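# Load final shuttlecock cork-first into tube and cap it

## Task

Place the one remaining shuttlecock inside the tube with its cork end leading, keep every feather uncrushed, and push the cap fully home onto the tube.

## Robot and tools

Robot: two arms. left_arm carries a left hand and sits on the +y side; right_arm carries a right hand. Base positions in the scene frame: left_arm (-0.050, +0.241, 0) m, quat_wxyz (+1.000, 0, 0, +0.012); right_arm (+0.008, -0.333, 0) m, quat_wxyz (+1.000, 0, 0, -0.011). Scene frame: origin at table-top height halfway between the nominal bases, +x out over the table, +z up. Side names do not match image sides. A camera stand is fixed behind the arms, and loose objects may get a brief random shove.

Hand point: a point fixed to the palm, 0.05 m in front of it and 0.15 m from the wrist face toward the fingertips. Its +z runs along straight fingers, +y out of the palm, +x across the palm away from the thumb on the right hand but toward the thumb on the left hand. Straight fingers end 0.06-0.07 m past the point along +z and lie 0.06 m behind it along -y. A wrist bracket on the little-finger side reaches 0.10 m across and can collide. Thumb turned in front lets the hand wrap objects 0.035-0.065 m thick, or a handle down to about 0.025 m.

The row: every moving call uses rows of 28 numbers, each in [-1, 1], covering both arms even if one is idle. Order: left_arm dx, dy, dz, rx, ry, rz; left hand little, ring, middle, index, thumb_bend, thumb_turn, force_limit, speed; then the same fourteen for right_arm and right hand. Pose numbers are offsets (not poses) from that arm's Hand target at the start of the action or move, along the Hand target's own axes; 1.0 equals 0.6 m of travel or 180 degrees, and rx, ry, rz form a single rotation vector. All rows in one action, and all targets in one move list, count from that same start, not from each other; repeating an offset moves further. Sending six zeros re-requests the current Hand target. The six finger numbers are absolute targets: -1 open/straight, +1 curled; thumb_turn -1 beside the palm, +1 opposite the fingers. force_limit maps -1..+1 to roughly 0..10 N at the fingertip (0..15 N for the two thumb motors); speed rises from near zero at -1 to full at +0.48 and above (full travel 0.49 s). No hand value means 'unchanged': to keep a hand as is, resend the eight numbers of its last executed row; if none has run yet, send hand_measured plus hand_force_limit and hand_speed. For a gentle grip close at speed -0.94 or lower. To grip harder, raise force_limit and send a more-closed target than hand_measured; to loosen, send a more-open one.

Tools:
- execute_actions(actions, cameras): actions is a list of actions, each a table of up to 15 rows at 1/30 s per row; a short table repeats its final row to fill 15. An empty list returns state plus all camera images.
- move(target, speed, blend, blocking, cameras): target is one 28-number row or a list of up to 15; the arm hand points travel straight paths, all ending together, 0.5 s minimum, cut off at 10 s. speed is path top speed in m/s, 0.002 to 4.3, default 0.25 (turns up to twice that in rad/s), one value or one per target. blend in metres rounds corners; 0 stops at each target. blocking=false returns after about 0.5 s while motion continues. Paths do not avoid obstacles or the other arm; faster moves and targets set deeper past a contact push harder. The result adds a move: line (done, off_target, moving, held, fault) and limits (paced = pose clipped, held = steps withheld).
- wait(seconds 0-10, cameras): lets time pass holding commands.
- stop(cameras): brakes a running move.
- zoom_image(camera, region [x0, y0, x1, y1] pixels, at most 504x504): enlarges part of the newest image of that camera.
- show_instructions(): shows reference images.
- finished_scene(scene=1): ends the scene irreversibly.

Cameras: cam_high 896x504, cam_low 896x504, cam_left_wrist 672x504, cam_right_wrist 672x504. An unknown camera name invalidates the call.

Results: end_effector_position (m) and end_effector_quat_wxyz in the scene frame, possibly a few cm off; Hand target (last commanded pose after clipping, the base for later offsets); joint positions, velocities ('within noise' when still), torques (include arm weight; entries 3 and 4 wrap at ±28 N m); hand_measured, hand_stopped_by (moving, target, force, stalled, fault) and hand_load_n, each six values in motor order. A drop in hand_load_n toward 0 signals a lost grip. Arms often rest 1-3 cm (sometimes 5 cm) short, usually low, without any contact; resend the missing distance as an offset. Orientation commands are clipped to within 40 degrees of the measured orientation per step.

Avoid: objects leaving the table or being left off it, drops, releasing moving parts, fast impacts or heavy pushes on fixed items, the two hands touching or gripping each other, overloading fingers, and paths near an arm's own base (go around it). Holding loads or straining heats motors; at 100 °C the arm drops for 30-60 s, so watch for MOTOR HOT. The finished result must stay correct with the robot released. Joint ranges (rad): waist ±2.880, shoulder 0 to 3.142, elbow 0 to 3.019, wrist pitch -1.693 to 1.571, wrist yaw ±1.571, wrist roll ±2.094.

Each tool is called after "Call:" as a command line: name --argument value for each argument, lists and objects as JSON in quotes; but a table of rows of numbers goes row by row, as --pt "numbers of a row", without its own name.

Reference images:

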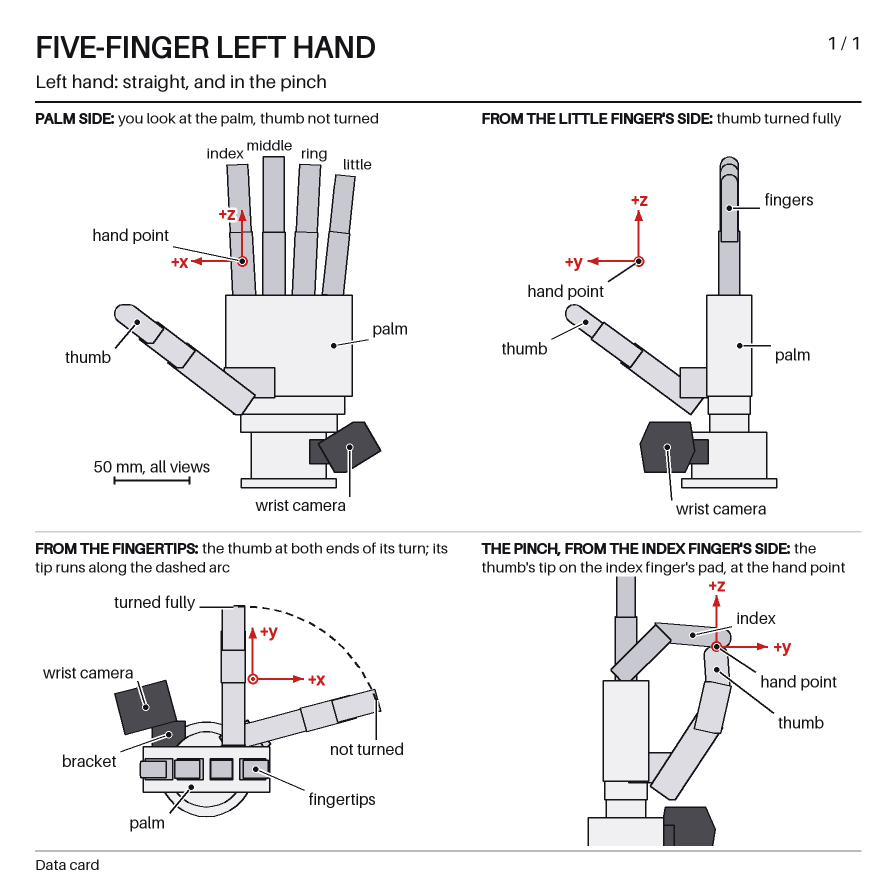

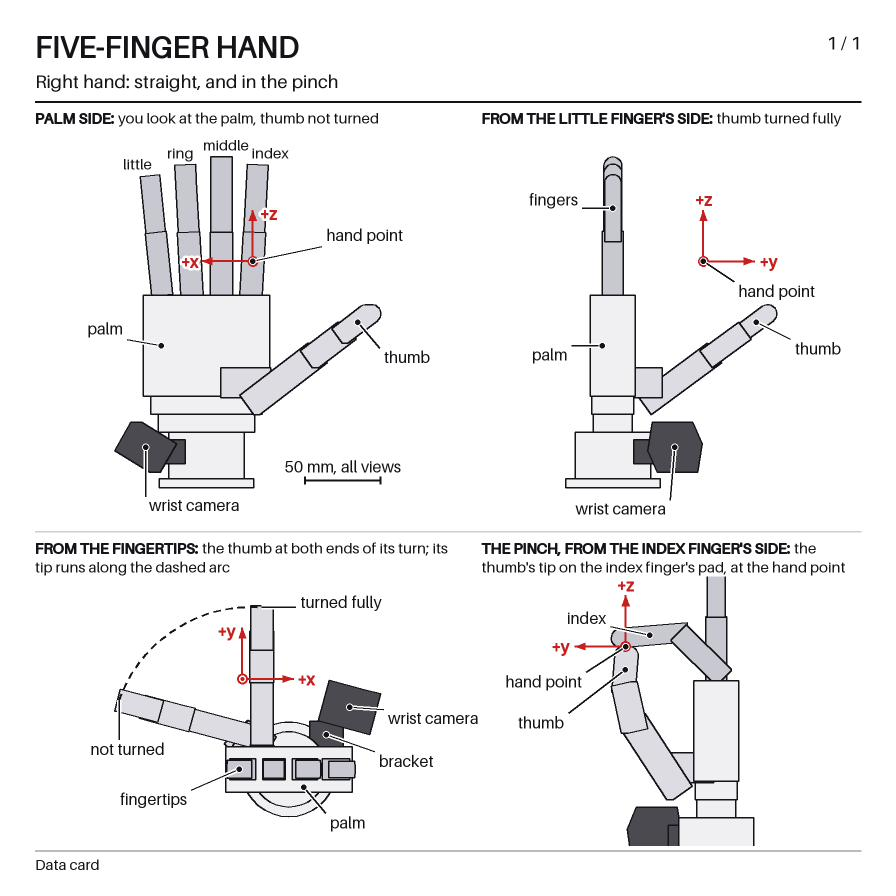

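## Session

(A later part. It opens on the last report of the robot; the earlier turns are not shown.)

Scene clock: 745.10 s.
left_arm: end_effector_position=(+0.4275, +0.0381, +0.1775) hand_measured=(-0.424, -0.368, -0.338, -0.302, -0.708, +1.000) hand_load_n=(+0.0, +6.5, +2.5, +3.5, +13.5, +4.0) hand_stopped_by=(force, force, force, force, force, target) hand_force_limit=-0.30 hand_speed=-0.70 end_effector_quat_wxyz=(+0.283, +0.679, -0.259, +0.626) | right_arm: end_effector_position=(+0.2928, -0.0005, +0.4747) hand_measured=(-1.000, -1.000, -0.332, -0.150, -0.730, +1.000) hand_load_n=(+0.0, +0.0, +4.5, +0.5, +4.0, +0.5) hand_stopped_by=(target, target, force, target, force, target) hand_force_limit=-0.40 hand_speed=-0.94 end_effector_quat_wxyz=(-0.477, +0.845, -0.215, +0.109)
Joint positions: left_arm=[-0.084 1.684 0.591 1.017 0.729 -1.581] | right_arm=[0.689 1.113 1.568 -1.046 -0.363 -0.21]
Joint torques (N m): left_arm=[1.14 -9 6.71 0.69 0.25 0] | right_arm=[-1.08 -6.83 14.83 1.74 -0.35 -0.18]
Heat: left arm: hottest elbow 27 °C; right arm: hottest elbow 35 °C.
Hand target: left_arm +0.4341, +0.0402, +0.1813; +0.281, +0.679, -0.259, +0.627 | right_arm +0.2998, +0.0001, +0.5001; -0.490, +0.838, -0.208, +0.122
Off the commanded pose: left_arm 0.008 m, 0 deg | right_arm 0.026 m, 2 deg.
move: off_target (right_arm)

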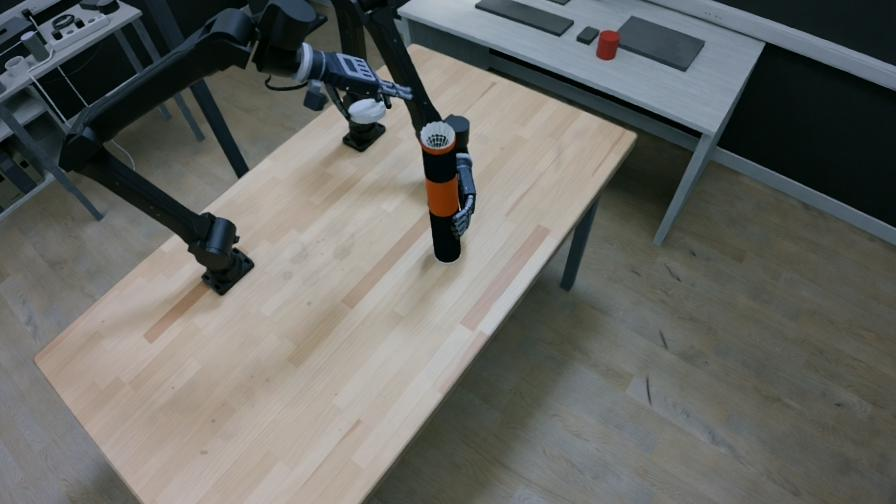

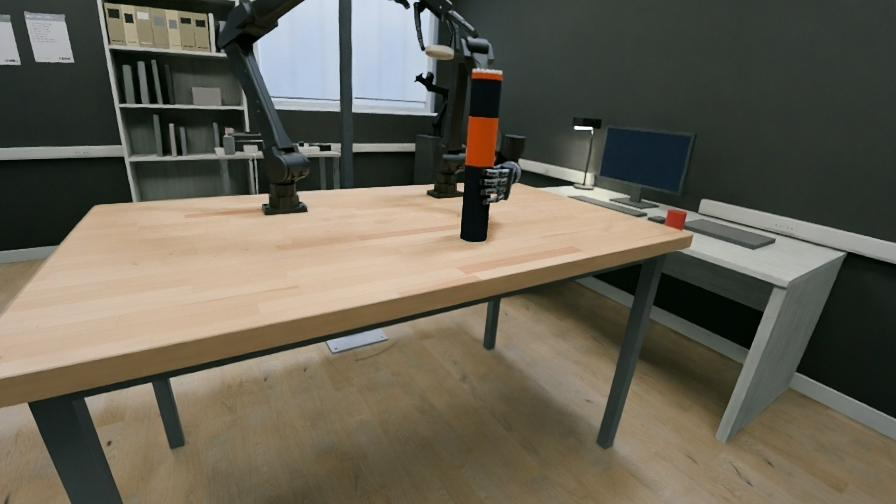

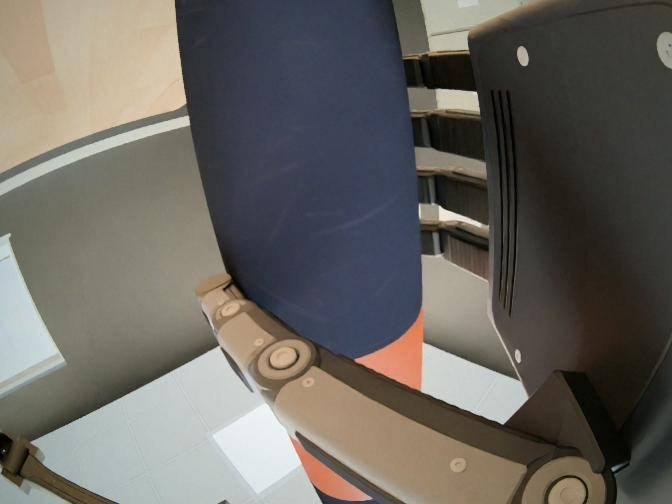

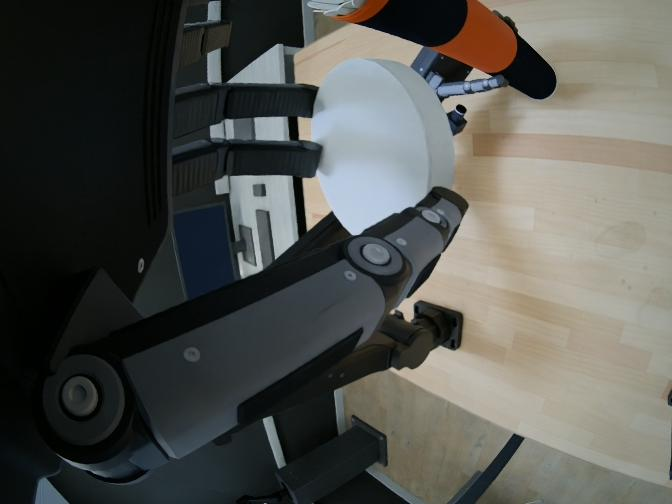

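Call:
move --target '[0,0,0,0,0,0,-0.3,-0.3,-0.3,-0.3,-0.3,1,-0.3,-0.7,0.1375,-0.0822,0.1459,0.0444,0,0,-1,-1,-0.15,-0.15,-0.45,1,-0.4,-0.94]' --speed 0.1 --cameras '["all"]'

Call:
zoom_image --camera "cam_low" --region '[430, 0, 550, 100]'

Call:
zoom_image --camera "cam_high" --region '[370, 60, 510, 180]'

Scene clock: 758.93 s.
left_arm: end_effector_position=(+0.4275, +0.0381, +0.1775) hand_measured=(-0.424, -0.368, -0.338, -0.302, -0.708, +1.000) hand_load_n=(+0.5, +6.5, +2.5, +3.0, +14.0, +4.0) hand_stopped_by=(force, force, force, force, force, target) hand_force_limit=-0.30 hand_speed=-0.70 end_effector_quat_wxyz=(+0.283, +0.679, -0.259, +0.626) | right_arm: end_effector_position=(+0.4068, +0.0463, +0.4687) hand_measured=(-1.000, -1.000, -0.332, -0.150, -0.730, +1.000) hand_load_n=(+0.0, +0.0, +4.5, +0.5, +4.5, +0.5) hand_stopped_by=(target, target, force, target, force, target) hand_force_limit=-0.40 hand_speed=-0.94 end_effector_quat_wxyz=(-0.526, +0.817, -0.207, +0.118)
Joint positions: left_arm=[-0.084 1.684 0.591 1.017 0.729 -1.581] | right_arm=[0.591 1.336 1.668 -0.824 -0.48 -0.215]
Joint torques (N m): left_arm=[1.26 -8.7 6.76 0.73 0.27 -0.03] | right_arm=[-1.14 -10.81 15.49 2.7 -0.38 -0.05]
Heat: left arm: hottest elbow 27 °C; right arm: hottest elbow 36 °C.
Hand target: left_arm +0.4341, +0.0402, +0.1813; +0.281, +0.679, -0.259, +0.627 | right_arm +0.4196, +0.0504, +0.5001; -0.547, +0.802, -0.199, +0.136
Off the commanded pose: left_arm 0.008 m, 0 deg | right_arm 0.034 m, 4 deg.
move: off_target (right_arm)

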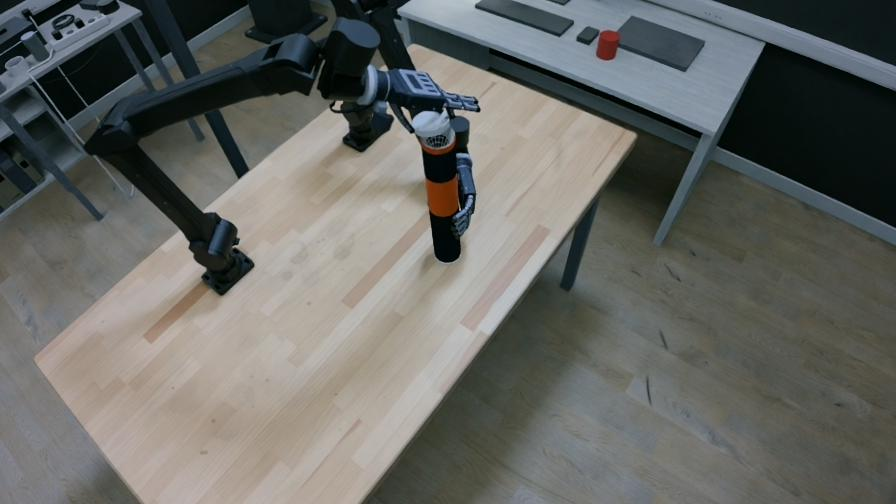

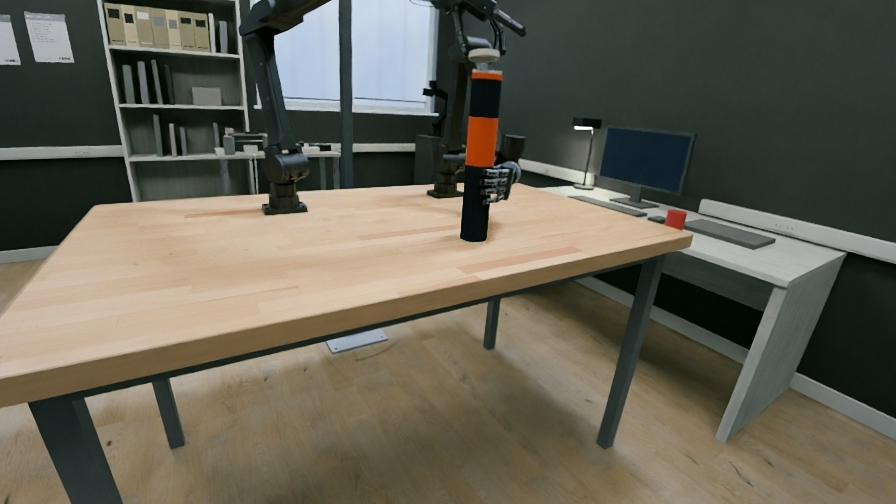

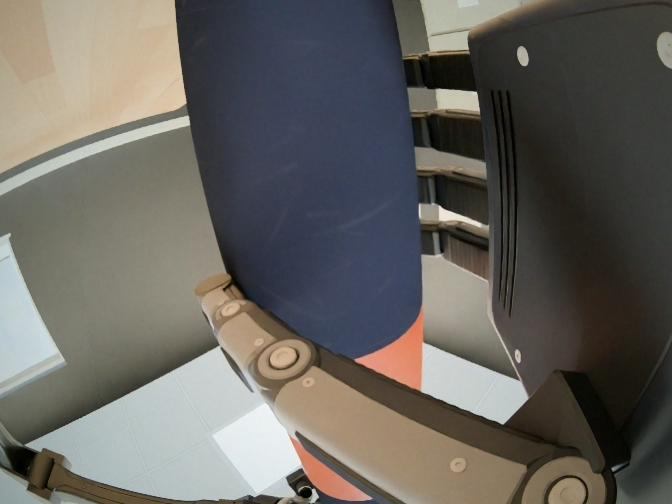

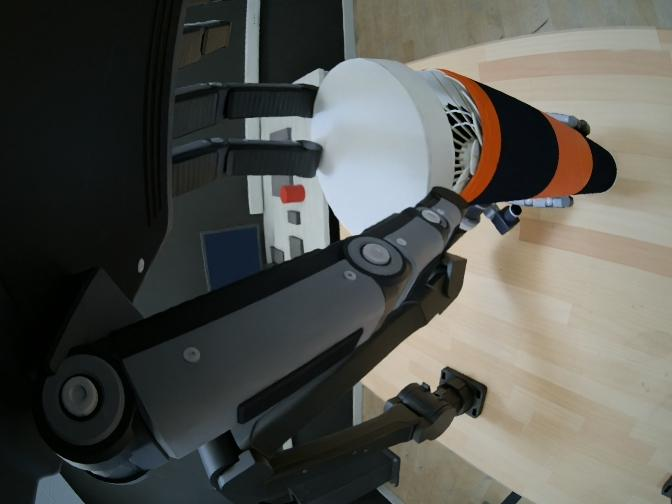

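Scaled by 4.200 from the camera's 896x504 image, which has a finer 1280x720 frame.

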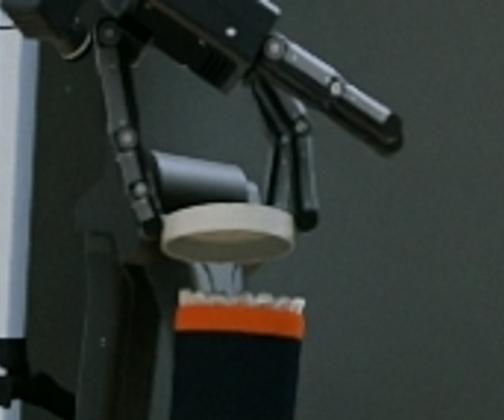

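Scaled by 3.600 from the camera's 896x504 image, which has a finer 1280x720 frame.

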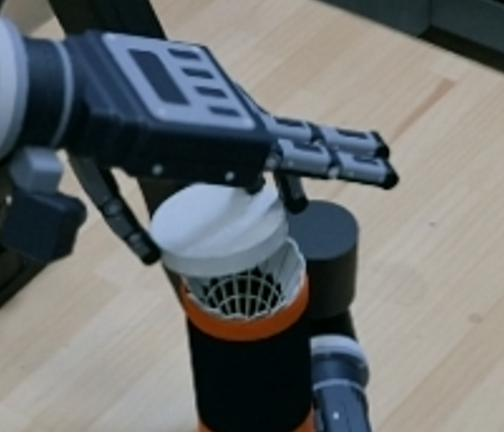

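Call:
zoom_image --camera "cam_low" --region '[460, 40, 510, 80]'

Call:
zoom_image --camera "cam_high" --region '[400, 100, 470, 160]'

Call:
zoom_image --camera "cam_right_wrist" --region '[300, 20, 540, 240]'

Scaled by 10.080 from the camera's 896x504 image, which has a finer 1280x720 frame.

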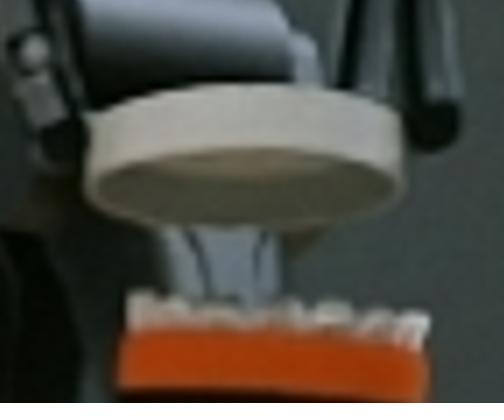

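Scaled by 7.200 from the camera's 896x504 image, which has a finer 1280x720 frame.

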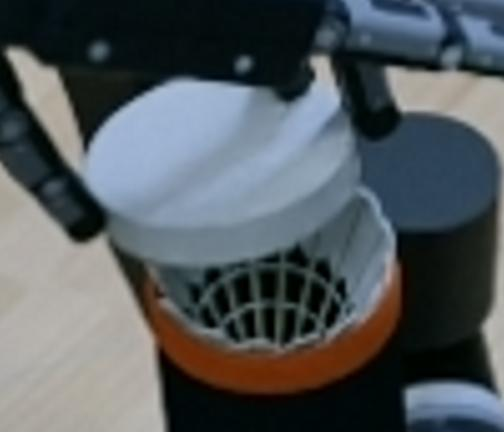

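Scaled by 2.100 from the camera's 672x504 image, which has a finer 960x720 frame.

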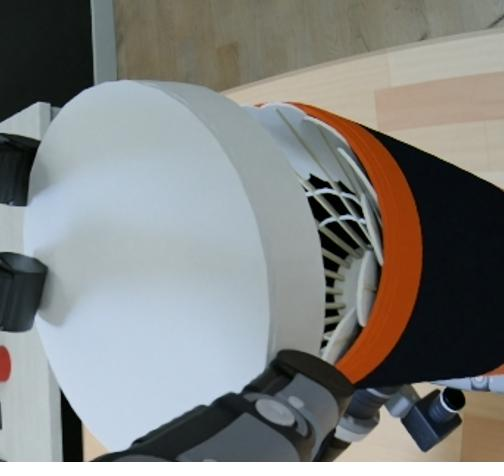

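Call:
move --pt "0 0 0 0 0 0 -0.3 -0.3 -0.3 -0.3 -0.3 1 -0.3 -0.7 0 -0.0466 -0.0182 0 0 0 -1 -1 -0.15 -0.15 -0.45 1 -0.4 -0.94" --pt "0 0 0 0 0 0 -0.3 -0.3 -0.3 -0.3 -0.3 1 -0.3 -0.7 -0.1366 0.0612 -0.1562 -0.0223 -0.0095 0.02 -1 -1 -0.15 -0.15 -0.45 1 -0.4 -0.94" --pt "0 0 0 0 0 0 -0.3 -0.3 -0.3 -0.3 -0.3 1 -0.3 -0.7 -0.2699 0.3838 -0.0653 -0.0446 -0.0191 0.0402 -1 -1 -0.15 -0.15 -0.45 1 -0.4 -0.94" --pt "0 0 0 0 0 0 -0.3 -0.3 -0.3 -0.3 -0.3 1 -0.3 -0.7 -0.3369 0.7207 0.1257 -0.0446 -0.0191 0.0402 -1 -1 -0.15 -0.15 -0.45 1 -0.4 -0.94" --speed '[0.06,0.15,0.15,0.12]' --blend '[0.0,0.04,0.04,0]' --cameras '["all"]'

Call:
zoom_image --camera "cam_low" --region '[380, 120, 500, 240]'

Scene clock: 826.13 s.
left_arm: end_effector_position=(+0.4275, +0.0381, +0.1775) hand_measured=(-0.424, -0.368, -0.338, -0.302, -0.708, +1.000) hand_load_n=(+0.0, +6.5, +2.5, +3.0, +13.5, +4.5) hand_stopped_by=(force, force, force, force, force, target) hand_force_limit=-0.30 hand_speed=-0.70 end_effector_quat_wxyz=(+0.283, +0.679, -0.259, +0.626) | right_arm: end_effector_position=(+0.2042, +0.0651, +0.0750) hand_measured=(-1.000, -1.000, -0.332, -0.150, -0.730, +1.000) hand_load_n=(+0.0, +0.0, +4.5, +0.5, +4.0, +0.5) hand_stopped_by=(target, target, force, target, force, target) hand_force_limit=-0.40 hand_speed=-0.94 end_effector_quat_wxyz=(-0.503, +0.827, -0.241, +0.067)
Joint positions: left_arm=[-0.084 1.684 0.591 1.017 0.729 -1.581] | right_arm=[0.987 1.226 0.491 0.22 -0.166 0.059]
Joint torques (N m): left_arm=[0.67 -8.88 6.83 0.85 0.27 -0.01] | right_arm=[0.5 -6.59 7.62 2.81 0.09 -0.05]
Heat: left arm: hottest elbow 27 °C; right arm: hottest elbow 43 °C.
Hand target: left_arm +0.4341, +0.0402, +0.1813; +0.281, +0.679, -0.259, +0.627 | right_arm +0.2004, +0.0675, +0.0699; -0.503, +0.828, -0.242, +0.063
Off the commanded pose: left_arm 0.008 m, 0 deg | right_arm 0.007 m, 0 deg.
move: done

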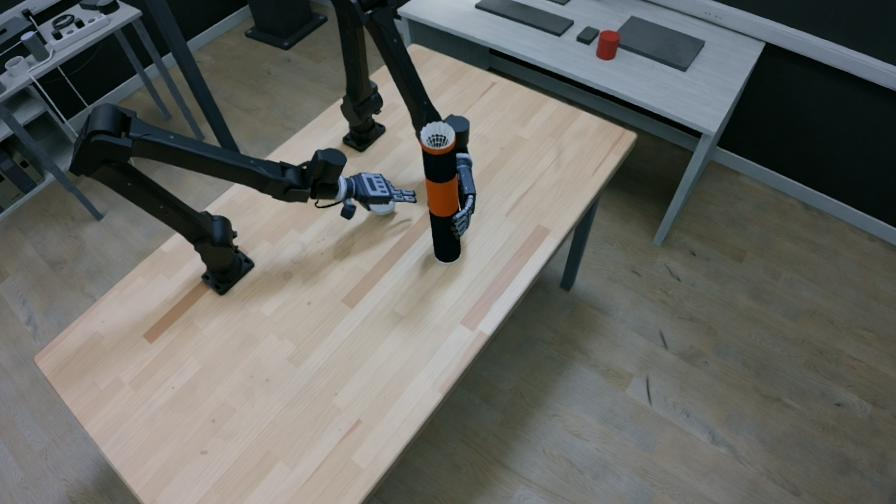

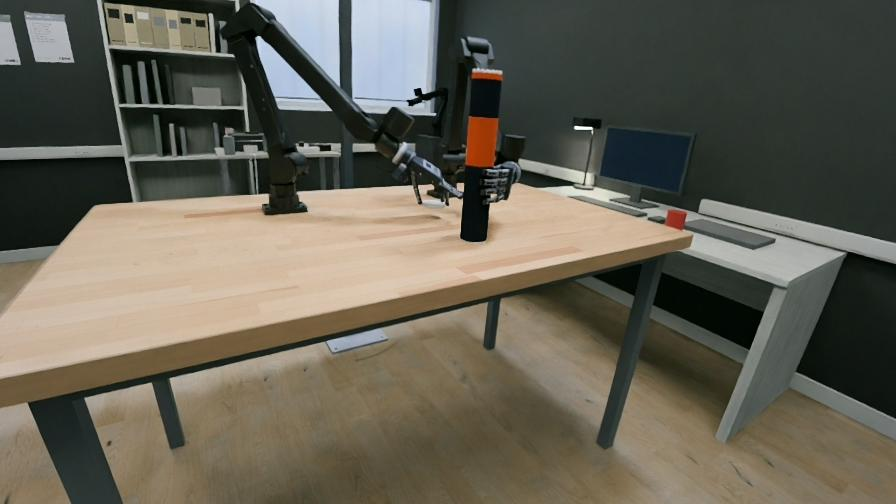

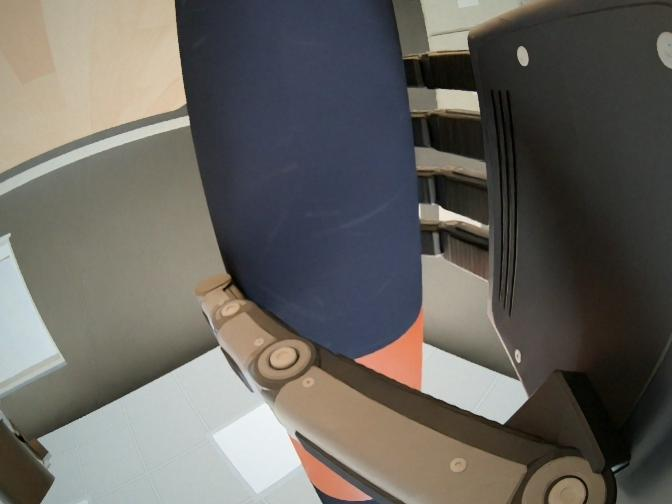

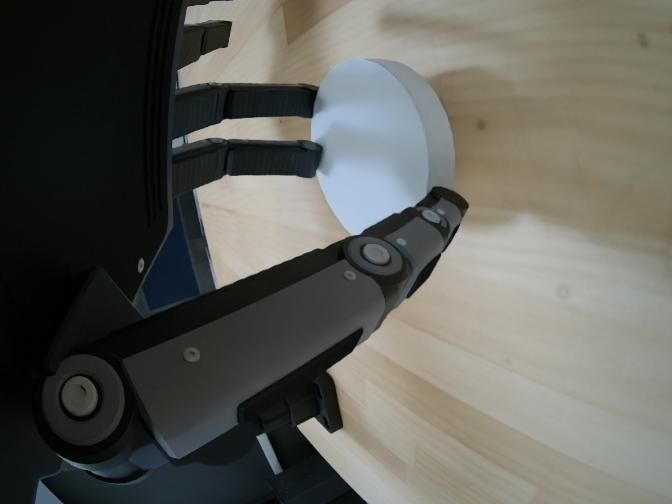

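Scaled by 4.200 from the camera's 896x504 image, which has a finer 1280x720 frame.

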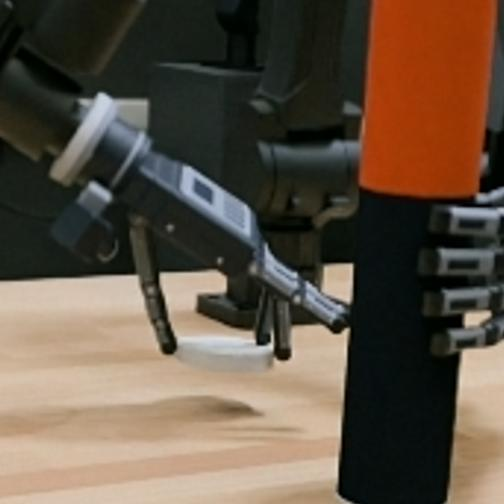

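Call:
zoom_image --camera "cam_low" --region '[410, 185, 460, 225]'

Scaled by 10.080 from the camera's 896x504 image, which has a finer 1280x720 frame.

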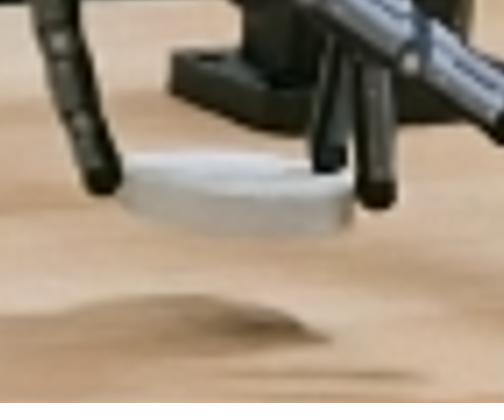

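Call:
move --target '[0,0,0,0,0,0,-0.3,-0.3,-0.3,-0.3,-0.3,1,-0.3,-0.7,0.0058,0.036,0.0204,0,0,0,-1,-1,-0.15,-0.15,-0.45,1,-0.4,-0.94]' --speed 0.06 --cameras '["cam_high","cam_low","cam_right_wrist"]'

Call:
zoom_image --camera "cam_low" --region '[410, 185, 460, 225]'

Scene clock: 834.13 s.
left_arm: end_effector_position=(+0.4275, +0.0381, +0.1775) hand_measured=(-0.424, -0.368, -0.338, -0.302, -0.708, +1.000) hand_load_n=(+0.0, +6.5, +2.5, +3.5, +13.5, +4.0) hand_stopped_by=(force, force, force, force, force, target) hand_force_limit=-0.30 hand_speed=-0.70 end_effector_quat_wxyz=(+0.283, +0.679, -0.259, +0.626) | right_arm: end_effector_position=(+0.2049, +0.0660, +0.0505) hand_measured=(-1.000, -1.000, -0.332, -0.150, -0.730, +1.000) hand_load_n=(+0.0, +0.0, +4.5, +1.0, +4.5, +0.5) hand_stopped_by=(target, target, force, target, force, target) hand_force_limit=-0.40 hand_speed=-0.94 end_effector_quat_wxyz=(-0.503, +0.827, -0.241, +0.067)
Joint positions: left_arm=[-0.084 1.684 0.591 1.017 0.729 -1.581] | right_arm=[0.987 1.304 0.463 0.328 -0.166 0.059]
Joint torques (N m): left_arm=[1.03 -8.76 6.57 0.76 0.22 -0.04] | right_arm=[0.38 -6.95 6.84 2.78 0.07 -0.02]
Heat: left arm: hottest elbow 27 °C; right arm: hottest elbow 41 °C.
Hand target: left_arm +0.4341, +0.0402, +0.1813; +0.281, +0.679, -0.259, +0.627 | right_arm +0.2005, +0.0676, +0.0448; -0.503, +0.828, -0.242, +0.063
Off the commanded pose: left_arm 0.008 m, 0 deg | right_arm 0.007 m, 0 deg.
move: done
Images, in order (width x height): cam_high 896x504, cam_low 896x504, cam_right_wrist 672x504.

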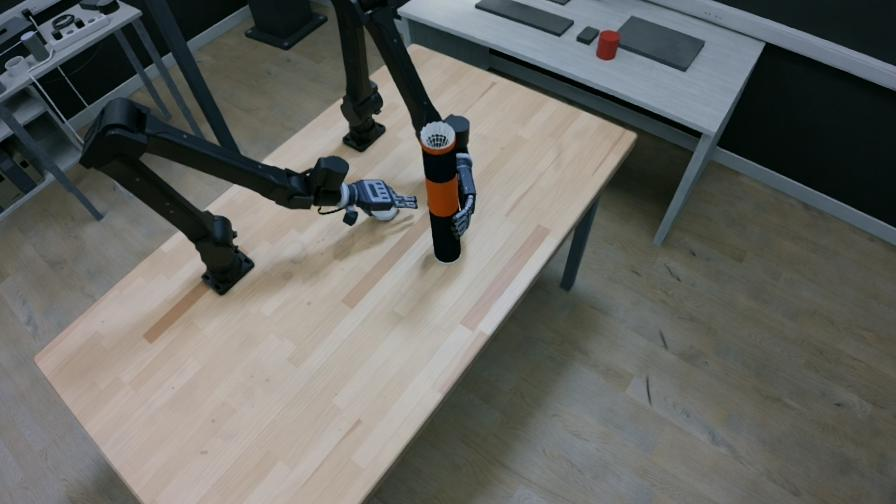

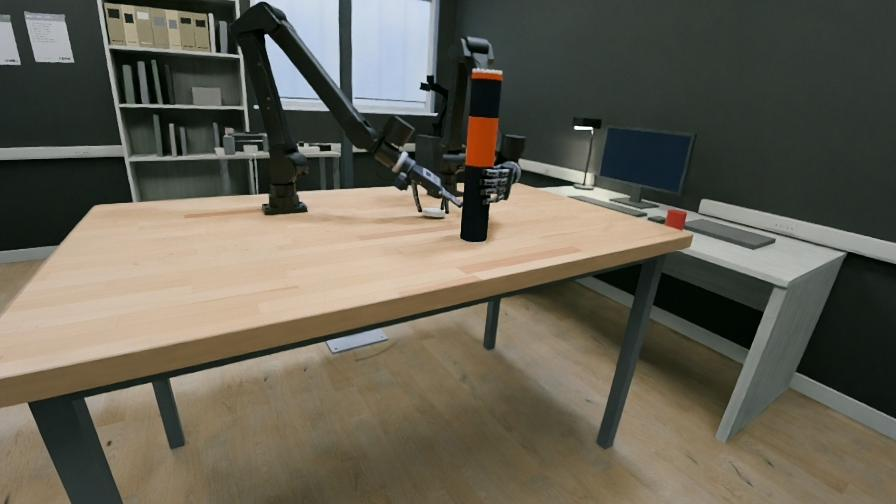

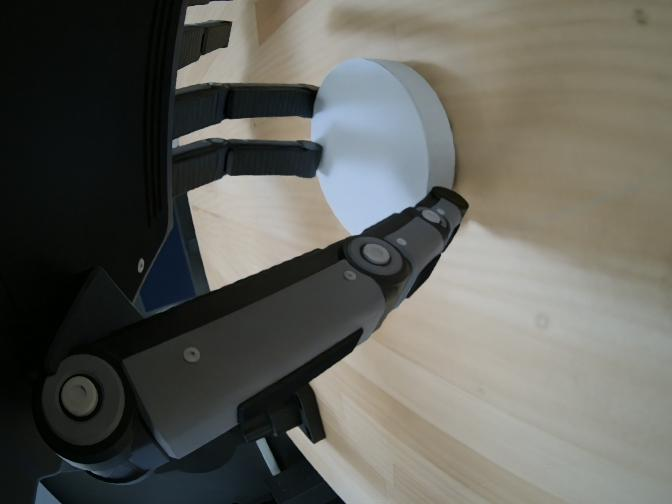

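Scaled by 10.080 from the camera's 896x504 image, which has a finer 1280x720 frame.

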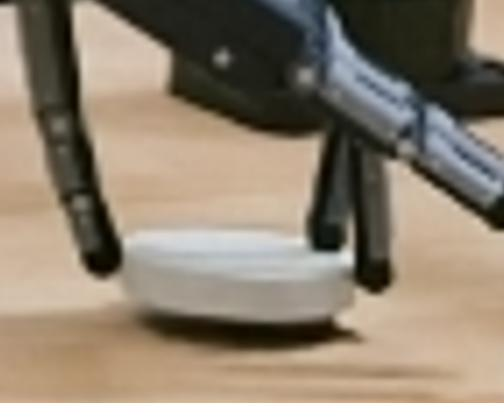

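Call:
move --target '[0,0,0,0,0,0,-0.3,-0.3,-0.3,-0.3,-0.3,1,-0.3,-0.7,0.002,0.0125,0.0071,0,0,0,-1,-1,-0.15,-0.15,-0.45,1,-0.4,-0.94]' --speed 0.06 --cameras '["cam_low"]'

Call:
zoom_image --camera "cam_low" --region '[410, 185, 460, 225]'

Scene clock: 837.70 s.
left_arm: end_effector_position=(+0.4275, +0.0381, +0.1775) hand_measured=(-0.424, -0.368, -0.338, -0.302, -0.708, +1.000) hand_load_n=(+0.0, +6.5, +2.5, +3.5, +13.5, +4.0) hand_stopped_by=(force, force, force, force, force, target) hand_force_limit=-0.30 hand_speed=-0.70 end_effector_quat_wxyz=(+0.283, +0.679, -0.259, +0.626) | right_arm: end_effector_position=(+0.2054, +0.0668, +0.0429) hand_measured=(-1.000, -1.000, -0.332, -0.150, -0.730, +1.000) hand_load_n=(+0.0, +0.0, +4.0, +0.5, +3.5, +0.5) hand_stopped_by=(target, target, force, target, force, target) hand_force_limit=-0.40 hand_speed=-0.94 end_effector_quat_wxyz=(-0.504, +0.826, -0.241, +0.067)
Joint positions: left_arm=[-0.084 1.684 0.591 1.017 0.729 -1.581] | right_arm=[0.987 1.332 0.455 0.367 -0.165 0.06]
Joint torques (N m): left_arm=[1.32 -9.35 6.71 0.87 0.26 -0.03] | right_arm=[0.32 -6.89 6.53 2.71 0.06 -0.03]
Heat: left arm: hottest elbow 27 °C; right arm: hottest elbow 40 °C.
Hand target: left_arm +0.4341, +0.0402, +0.1813; +0.281, +0.679, -0.259, +0.627 | right_arm +0.2006, +0.0677, +0.0362; -0.503, +0.827, -0.242, +0.063
Off the commanded pose: left_arm 0.008 m, 0 deg | right_arm 0.008 m, 1 deg.
move: done
Images, in order (width x height): cam_low 896x504.

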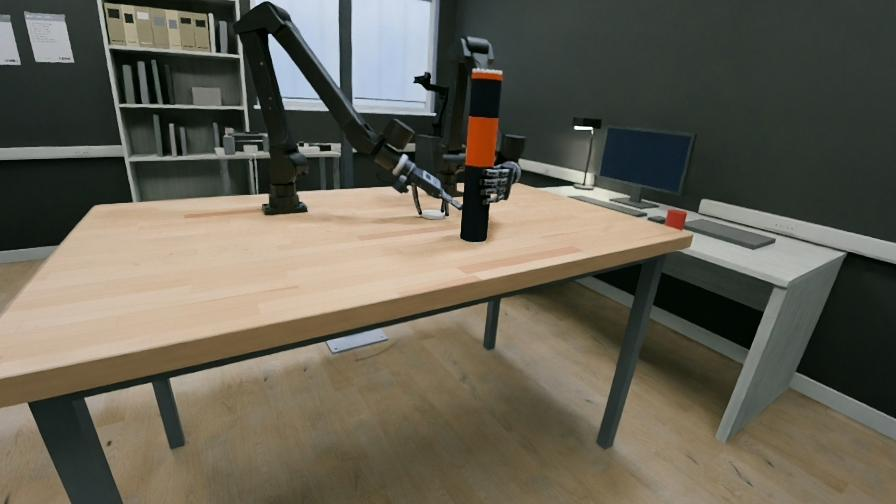

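Scaled by 10.080 from the camera's 896x504 image, which has a finer 1280x720 frame.

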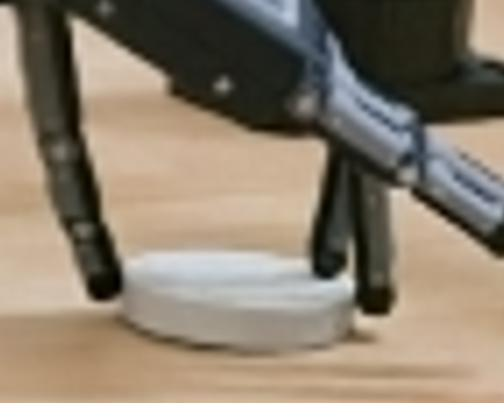

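Call:
move --target '[0,0,0,0,0,0,-0.3,-0.3,-0.3,-0.3,-0.3,1,-0.3,-0.7,0,0,0,0,0,0,-1,-1,-0.5,-0.5,-0.9,1,-0.4,-0.85]' --speed 0.06 --cameras '["cam_low"]'

Call:
zoom_image --camera "cam_low" --region '[410, 185, 460, 225]'

Scene clock: 841.30 s.
left_arm: end_effector_position=(+0.4275, +0.0381, +0.1775) hand_measured=(-0.424, -0.368, -0.338, -0.302, -0.708, +1.000) hand_load_n=(+0.0, +6.5, +2.5, +3.5, +13.5, +4.0) hand_stopped_by=(force, force, force, force, force, target) hand_force_limit=-0.30 hand_speed=-0.70 end_effector_quat_wxyz=(+0.283, +0.679, -0.259, +0.626) | right_arm: end_effector_position=(+0.2054, +0.0668, +0.0428) hand_measured=(-1.000, -1.000, -0.500, -0.500, -0.900, +1.000) hand_load_n=(+0.0, +0.0, +0.0, +0.0, +0.0, +0.0) hand_stopped_by=(target, target, target, target, target, target) hand_force_limit=-0.40 hand_speed=-0.85 end_effector_quat_wxyz=(-0.504, +0.826, -0.241, +0.067)
Joint positions: left_arm=[-0.084 1.684 0.591 1.017 0.729 -1.581] | right_arm=[0.987 1.332 0.455 0.367 -0.165 0.06]
Joint torques (N m): left_arm=[1.38 -8.82 6.76 0.73 0.26 -0.04] | right_arm=[0.62 -6.77 6.57 2.81 0.09 -0.03]
Heat: left arm: hottest elbow 27 °C; right arm: hottest elbow 39 °C.
Hand target: left_arm +0.4341, +0.0402, +0.1813; +0.281, +0.679, -0.259, +0.627 | right_arm +0.2006, +0.0677, +0.0362; -0.503, +0.827, -0.242, +0.063
Off the commanded pose: left_arm 0.008 m, 0 deg | right_arm 0.008 m, 0 deg.
move: done
Images, in order (width x height): cam_low 896x504.

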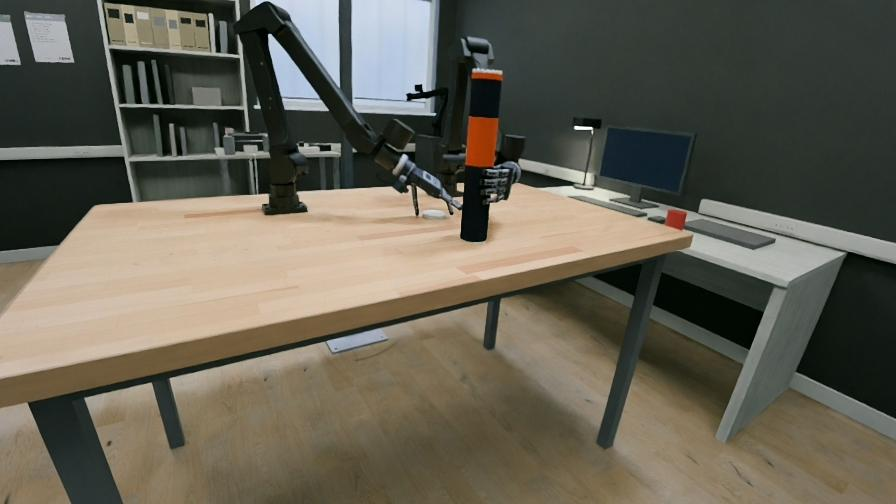

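Scaled by 10.080 from the camera's 896x504 image, which has a finer 1280x720 frame.

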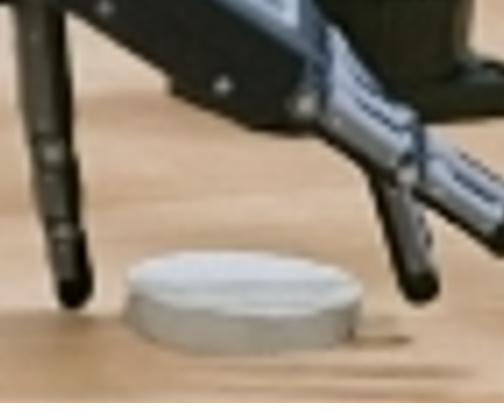

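Call:
move --pt "0 0 0 0 0 0 -0.3 -0.3 -0.3 -0.3 -0.3 1 -0.3 -0.7 -0.0037 -0.3667 -0.254 0 0 0 -1 -1 -1 -1 -1 1 -0.6 -0.5" --pt "0 0 0 0 0 0 -0.3 -0.3 -0.3 -0.3 -0.3 1 -0.3 -0.7 0.1103 -0.7163 -0.353 -0.02 0.0219 -0.0388 -1 -1 -1 -1 -1 1 -0.6 -0.5" --pt "0 0 0 0 0 0 -0.3 -0.3 -0.3 -0.3 -0.3 1 -0.3 -0.7 0.2183 -0.8157 -0.208 -0.02 0.0219 -0.0388 -1 -1 -1 -1 -1 1 -0.6 -0.5" --speed '[0.15,0.2,0.12]' --blend '[0.03,0.03,0]' --cameras '["all"]'

Call:
zoom_image --camera "cam_low" --region '[440, 0, 540, 90]'

Call:
zoom_image --camera "cam_high" --region '[380, 60, 500, 160]'

Scene clock: 858.27 s.
left_arm: end_effector_position=(+0.4275, +0.0381, +0.1775) hand_measured=(-0.424, -0.368, -0.338, -0.302, -0.708, +1.000) hand_load_n=(+0.0, +6.5, +2.5, +3.5, +13.5, +4.5) hand_stopped_by=(force, force, force, force, force, target) hand_force_limit=-0.30 hand_speed=-0.70 end_effector_quat_wxyz=(+0.283, +0.679, -0.259, +0.626) | right_arm: end_effector_position=(+0.4280, +0.0917, +0.4822) hand_measured=(-1.000, -1.000, -1.000, -1.000, -1.000, +1.000) hand_load_n=(+0.0, -0.5, +0.0, +0.0, +0.0, +0.0) hand_stopped_by=(target, target, target, target, target, target) hand_force_limit=-0.60 hand_speed=-0.50 end_effector_quat_wxyz=(-0.453, +0.859, -0.216, +0.103)
Joint positions: left_arm=[-0.084 1.684 0.591 1.017 0.729 -1.581] | right_arm=[0.673 1.586 2.073 -1.142 -0.365 -0.246]
Joint torques (N m): left_arm=[1.2 -8.94 6.78 0.75 0.26 -0.01] | right_arm=[-0.73 -14.39 14.5 1.59 -0.35 -0.22]
Heat: left arm: hottest elbow 27 °C; right arm: hottest elbow 38 °C.
Hand target: left_arm +0.4341, +0.0402, +0.1813; +0.281, +0.679, -0.259, +0.627 | right_arm +0.4364, +0.0916, +0.5009; -0.463, +0.853, -0.210, +0.114
Off the commanded pose: left_arm 0.008 m, 0 deg | right_arm 0.021 m, 2 deg.
move: off_target (right_arm)

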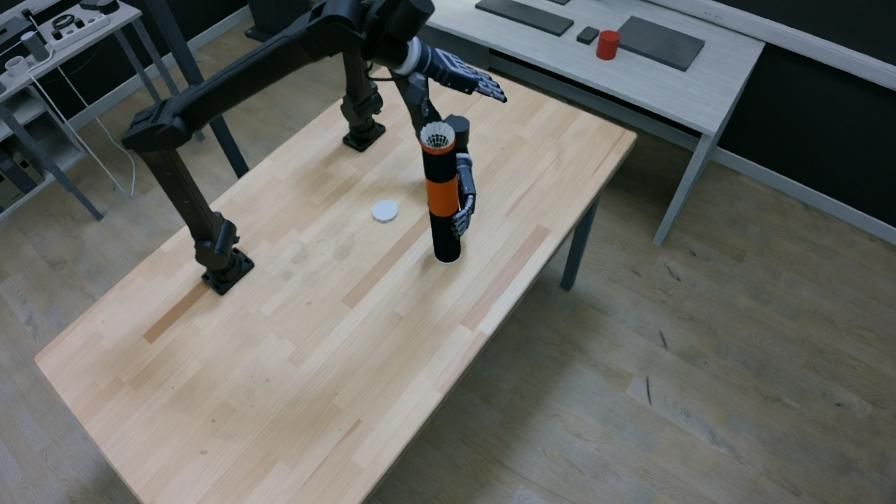

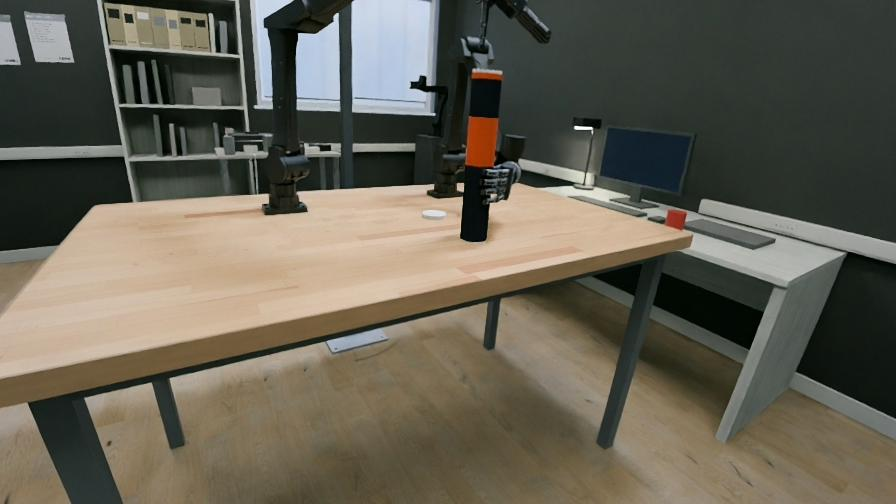

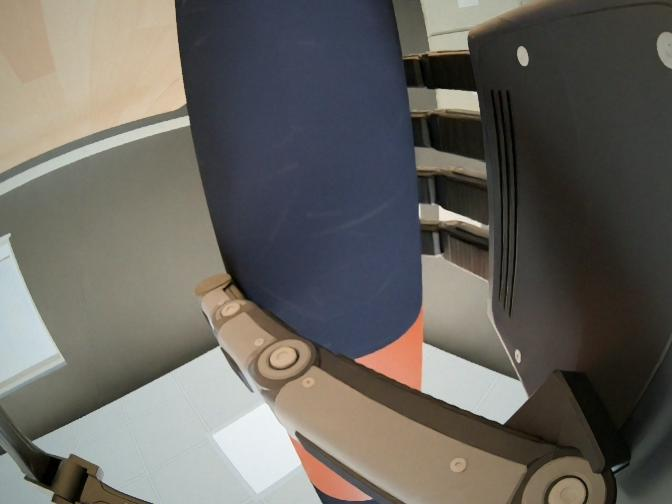

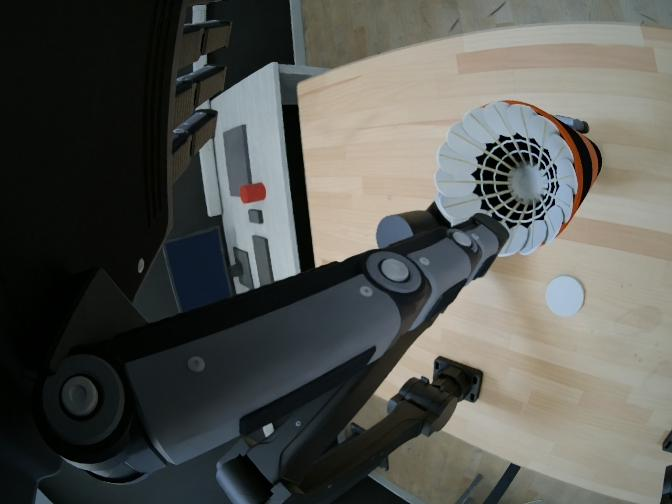

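Scaled by 5.040 from the camera's 896x504 image, which has a finer 1280x720 frame.

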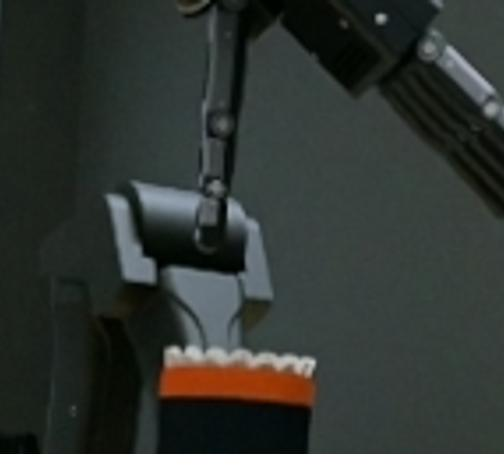

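Scaled by 4.200 from the camera's 896x504 image, which has a finer 1280x720 frame.

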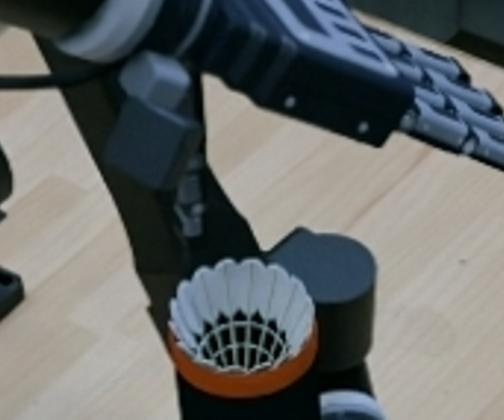

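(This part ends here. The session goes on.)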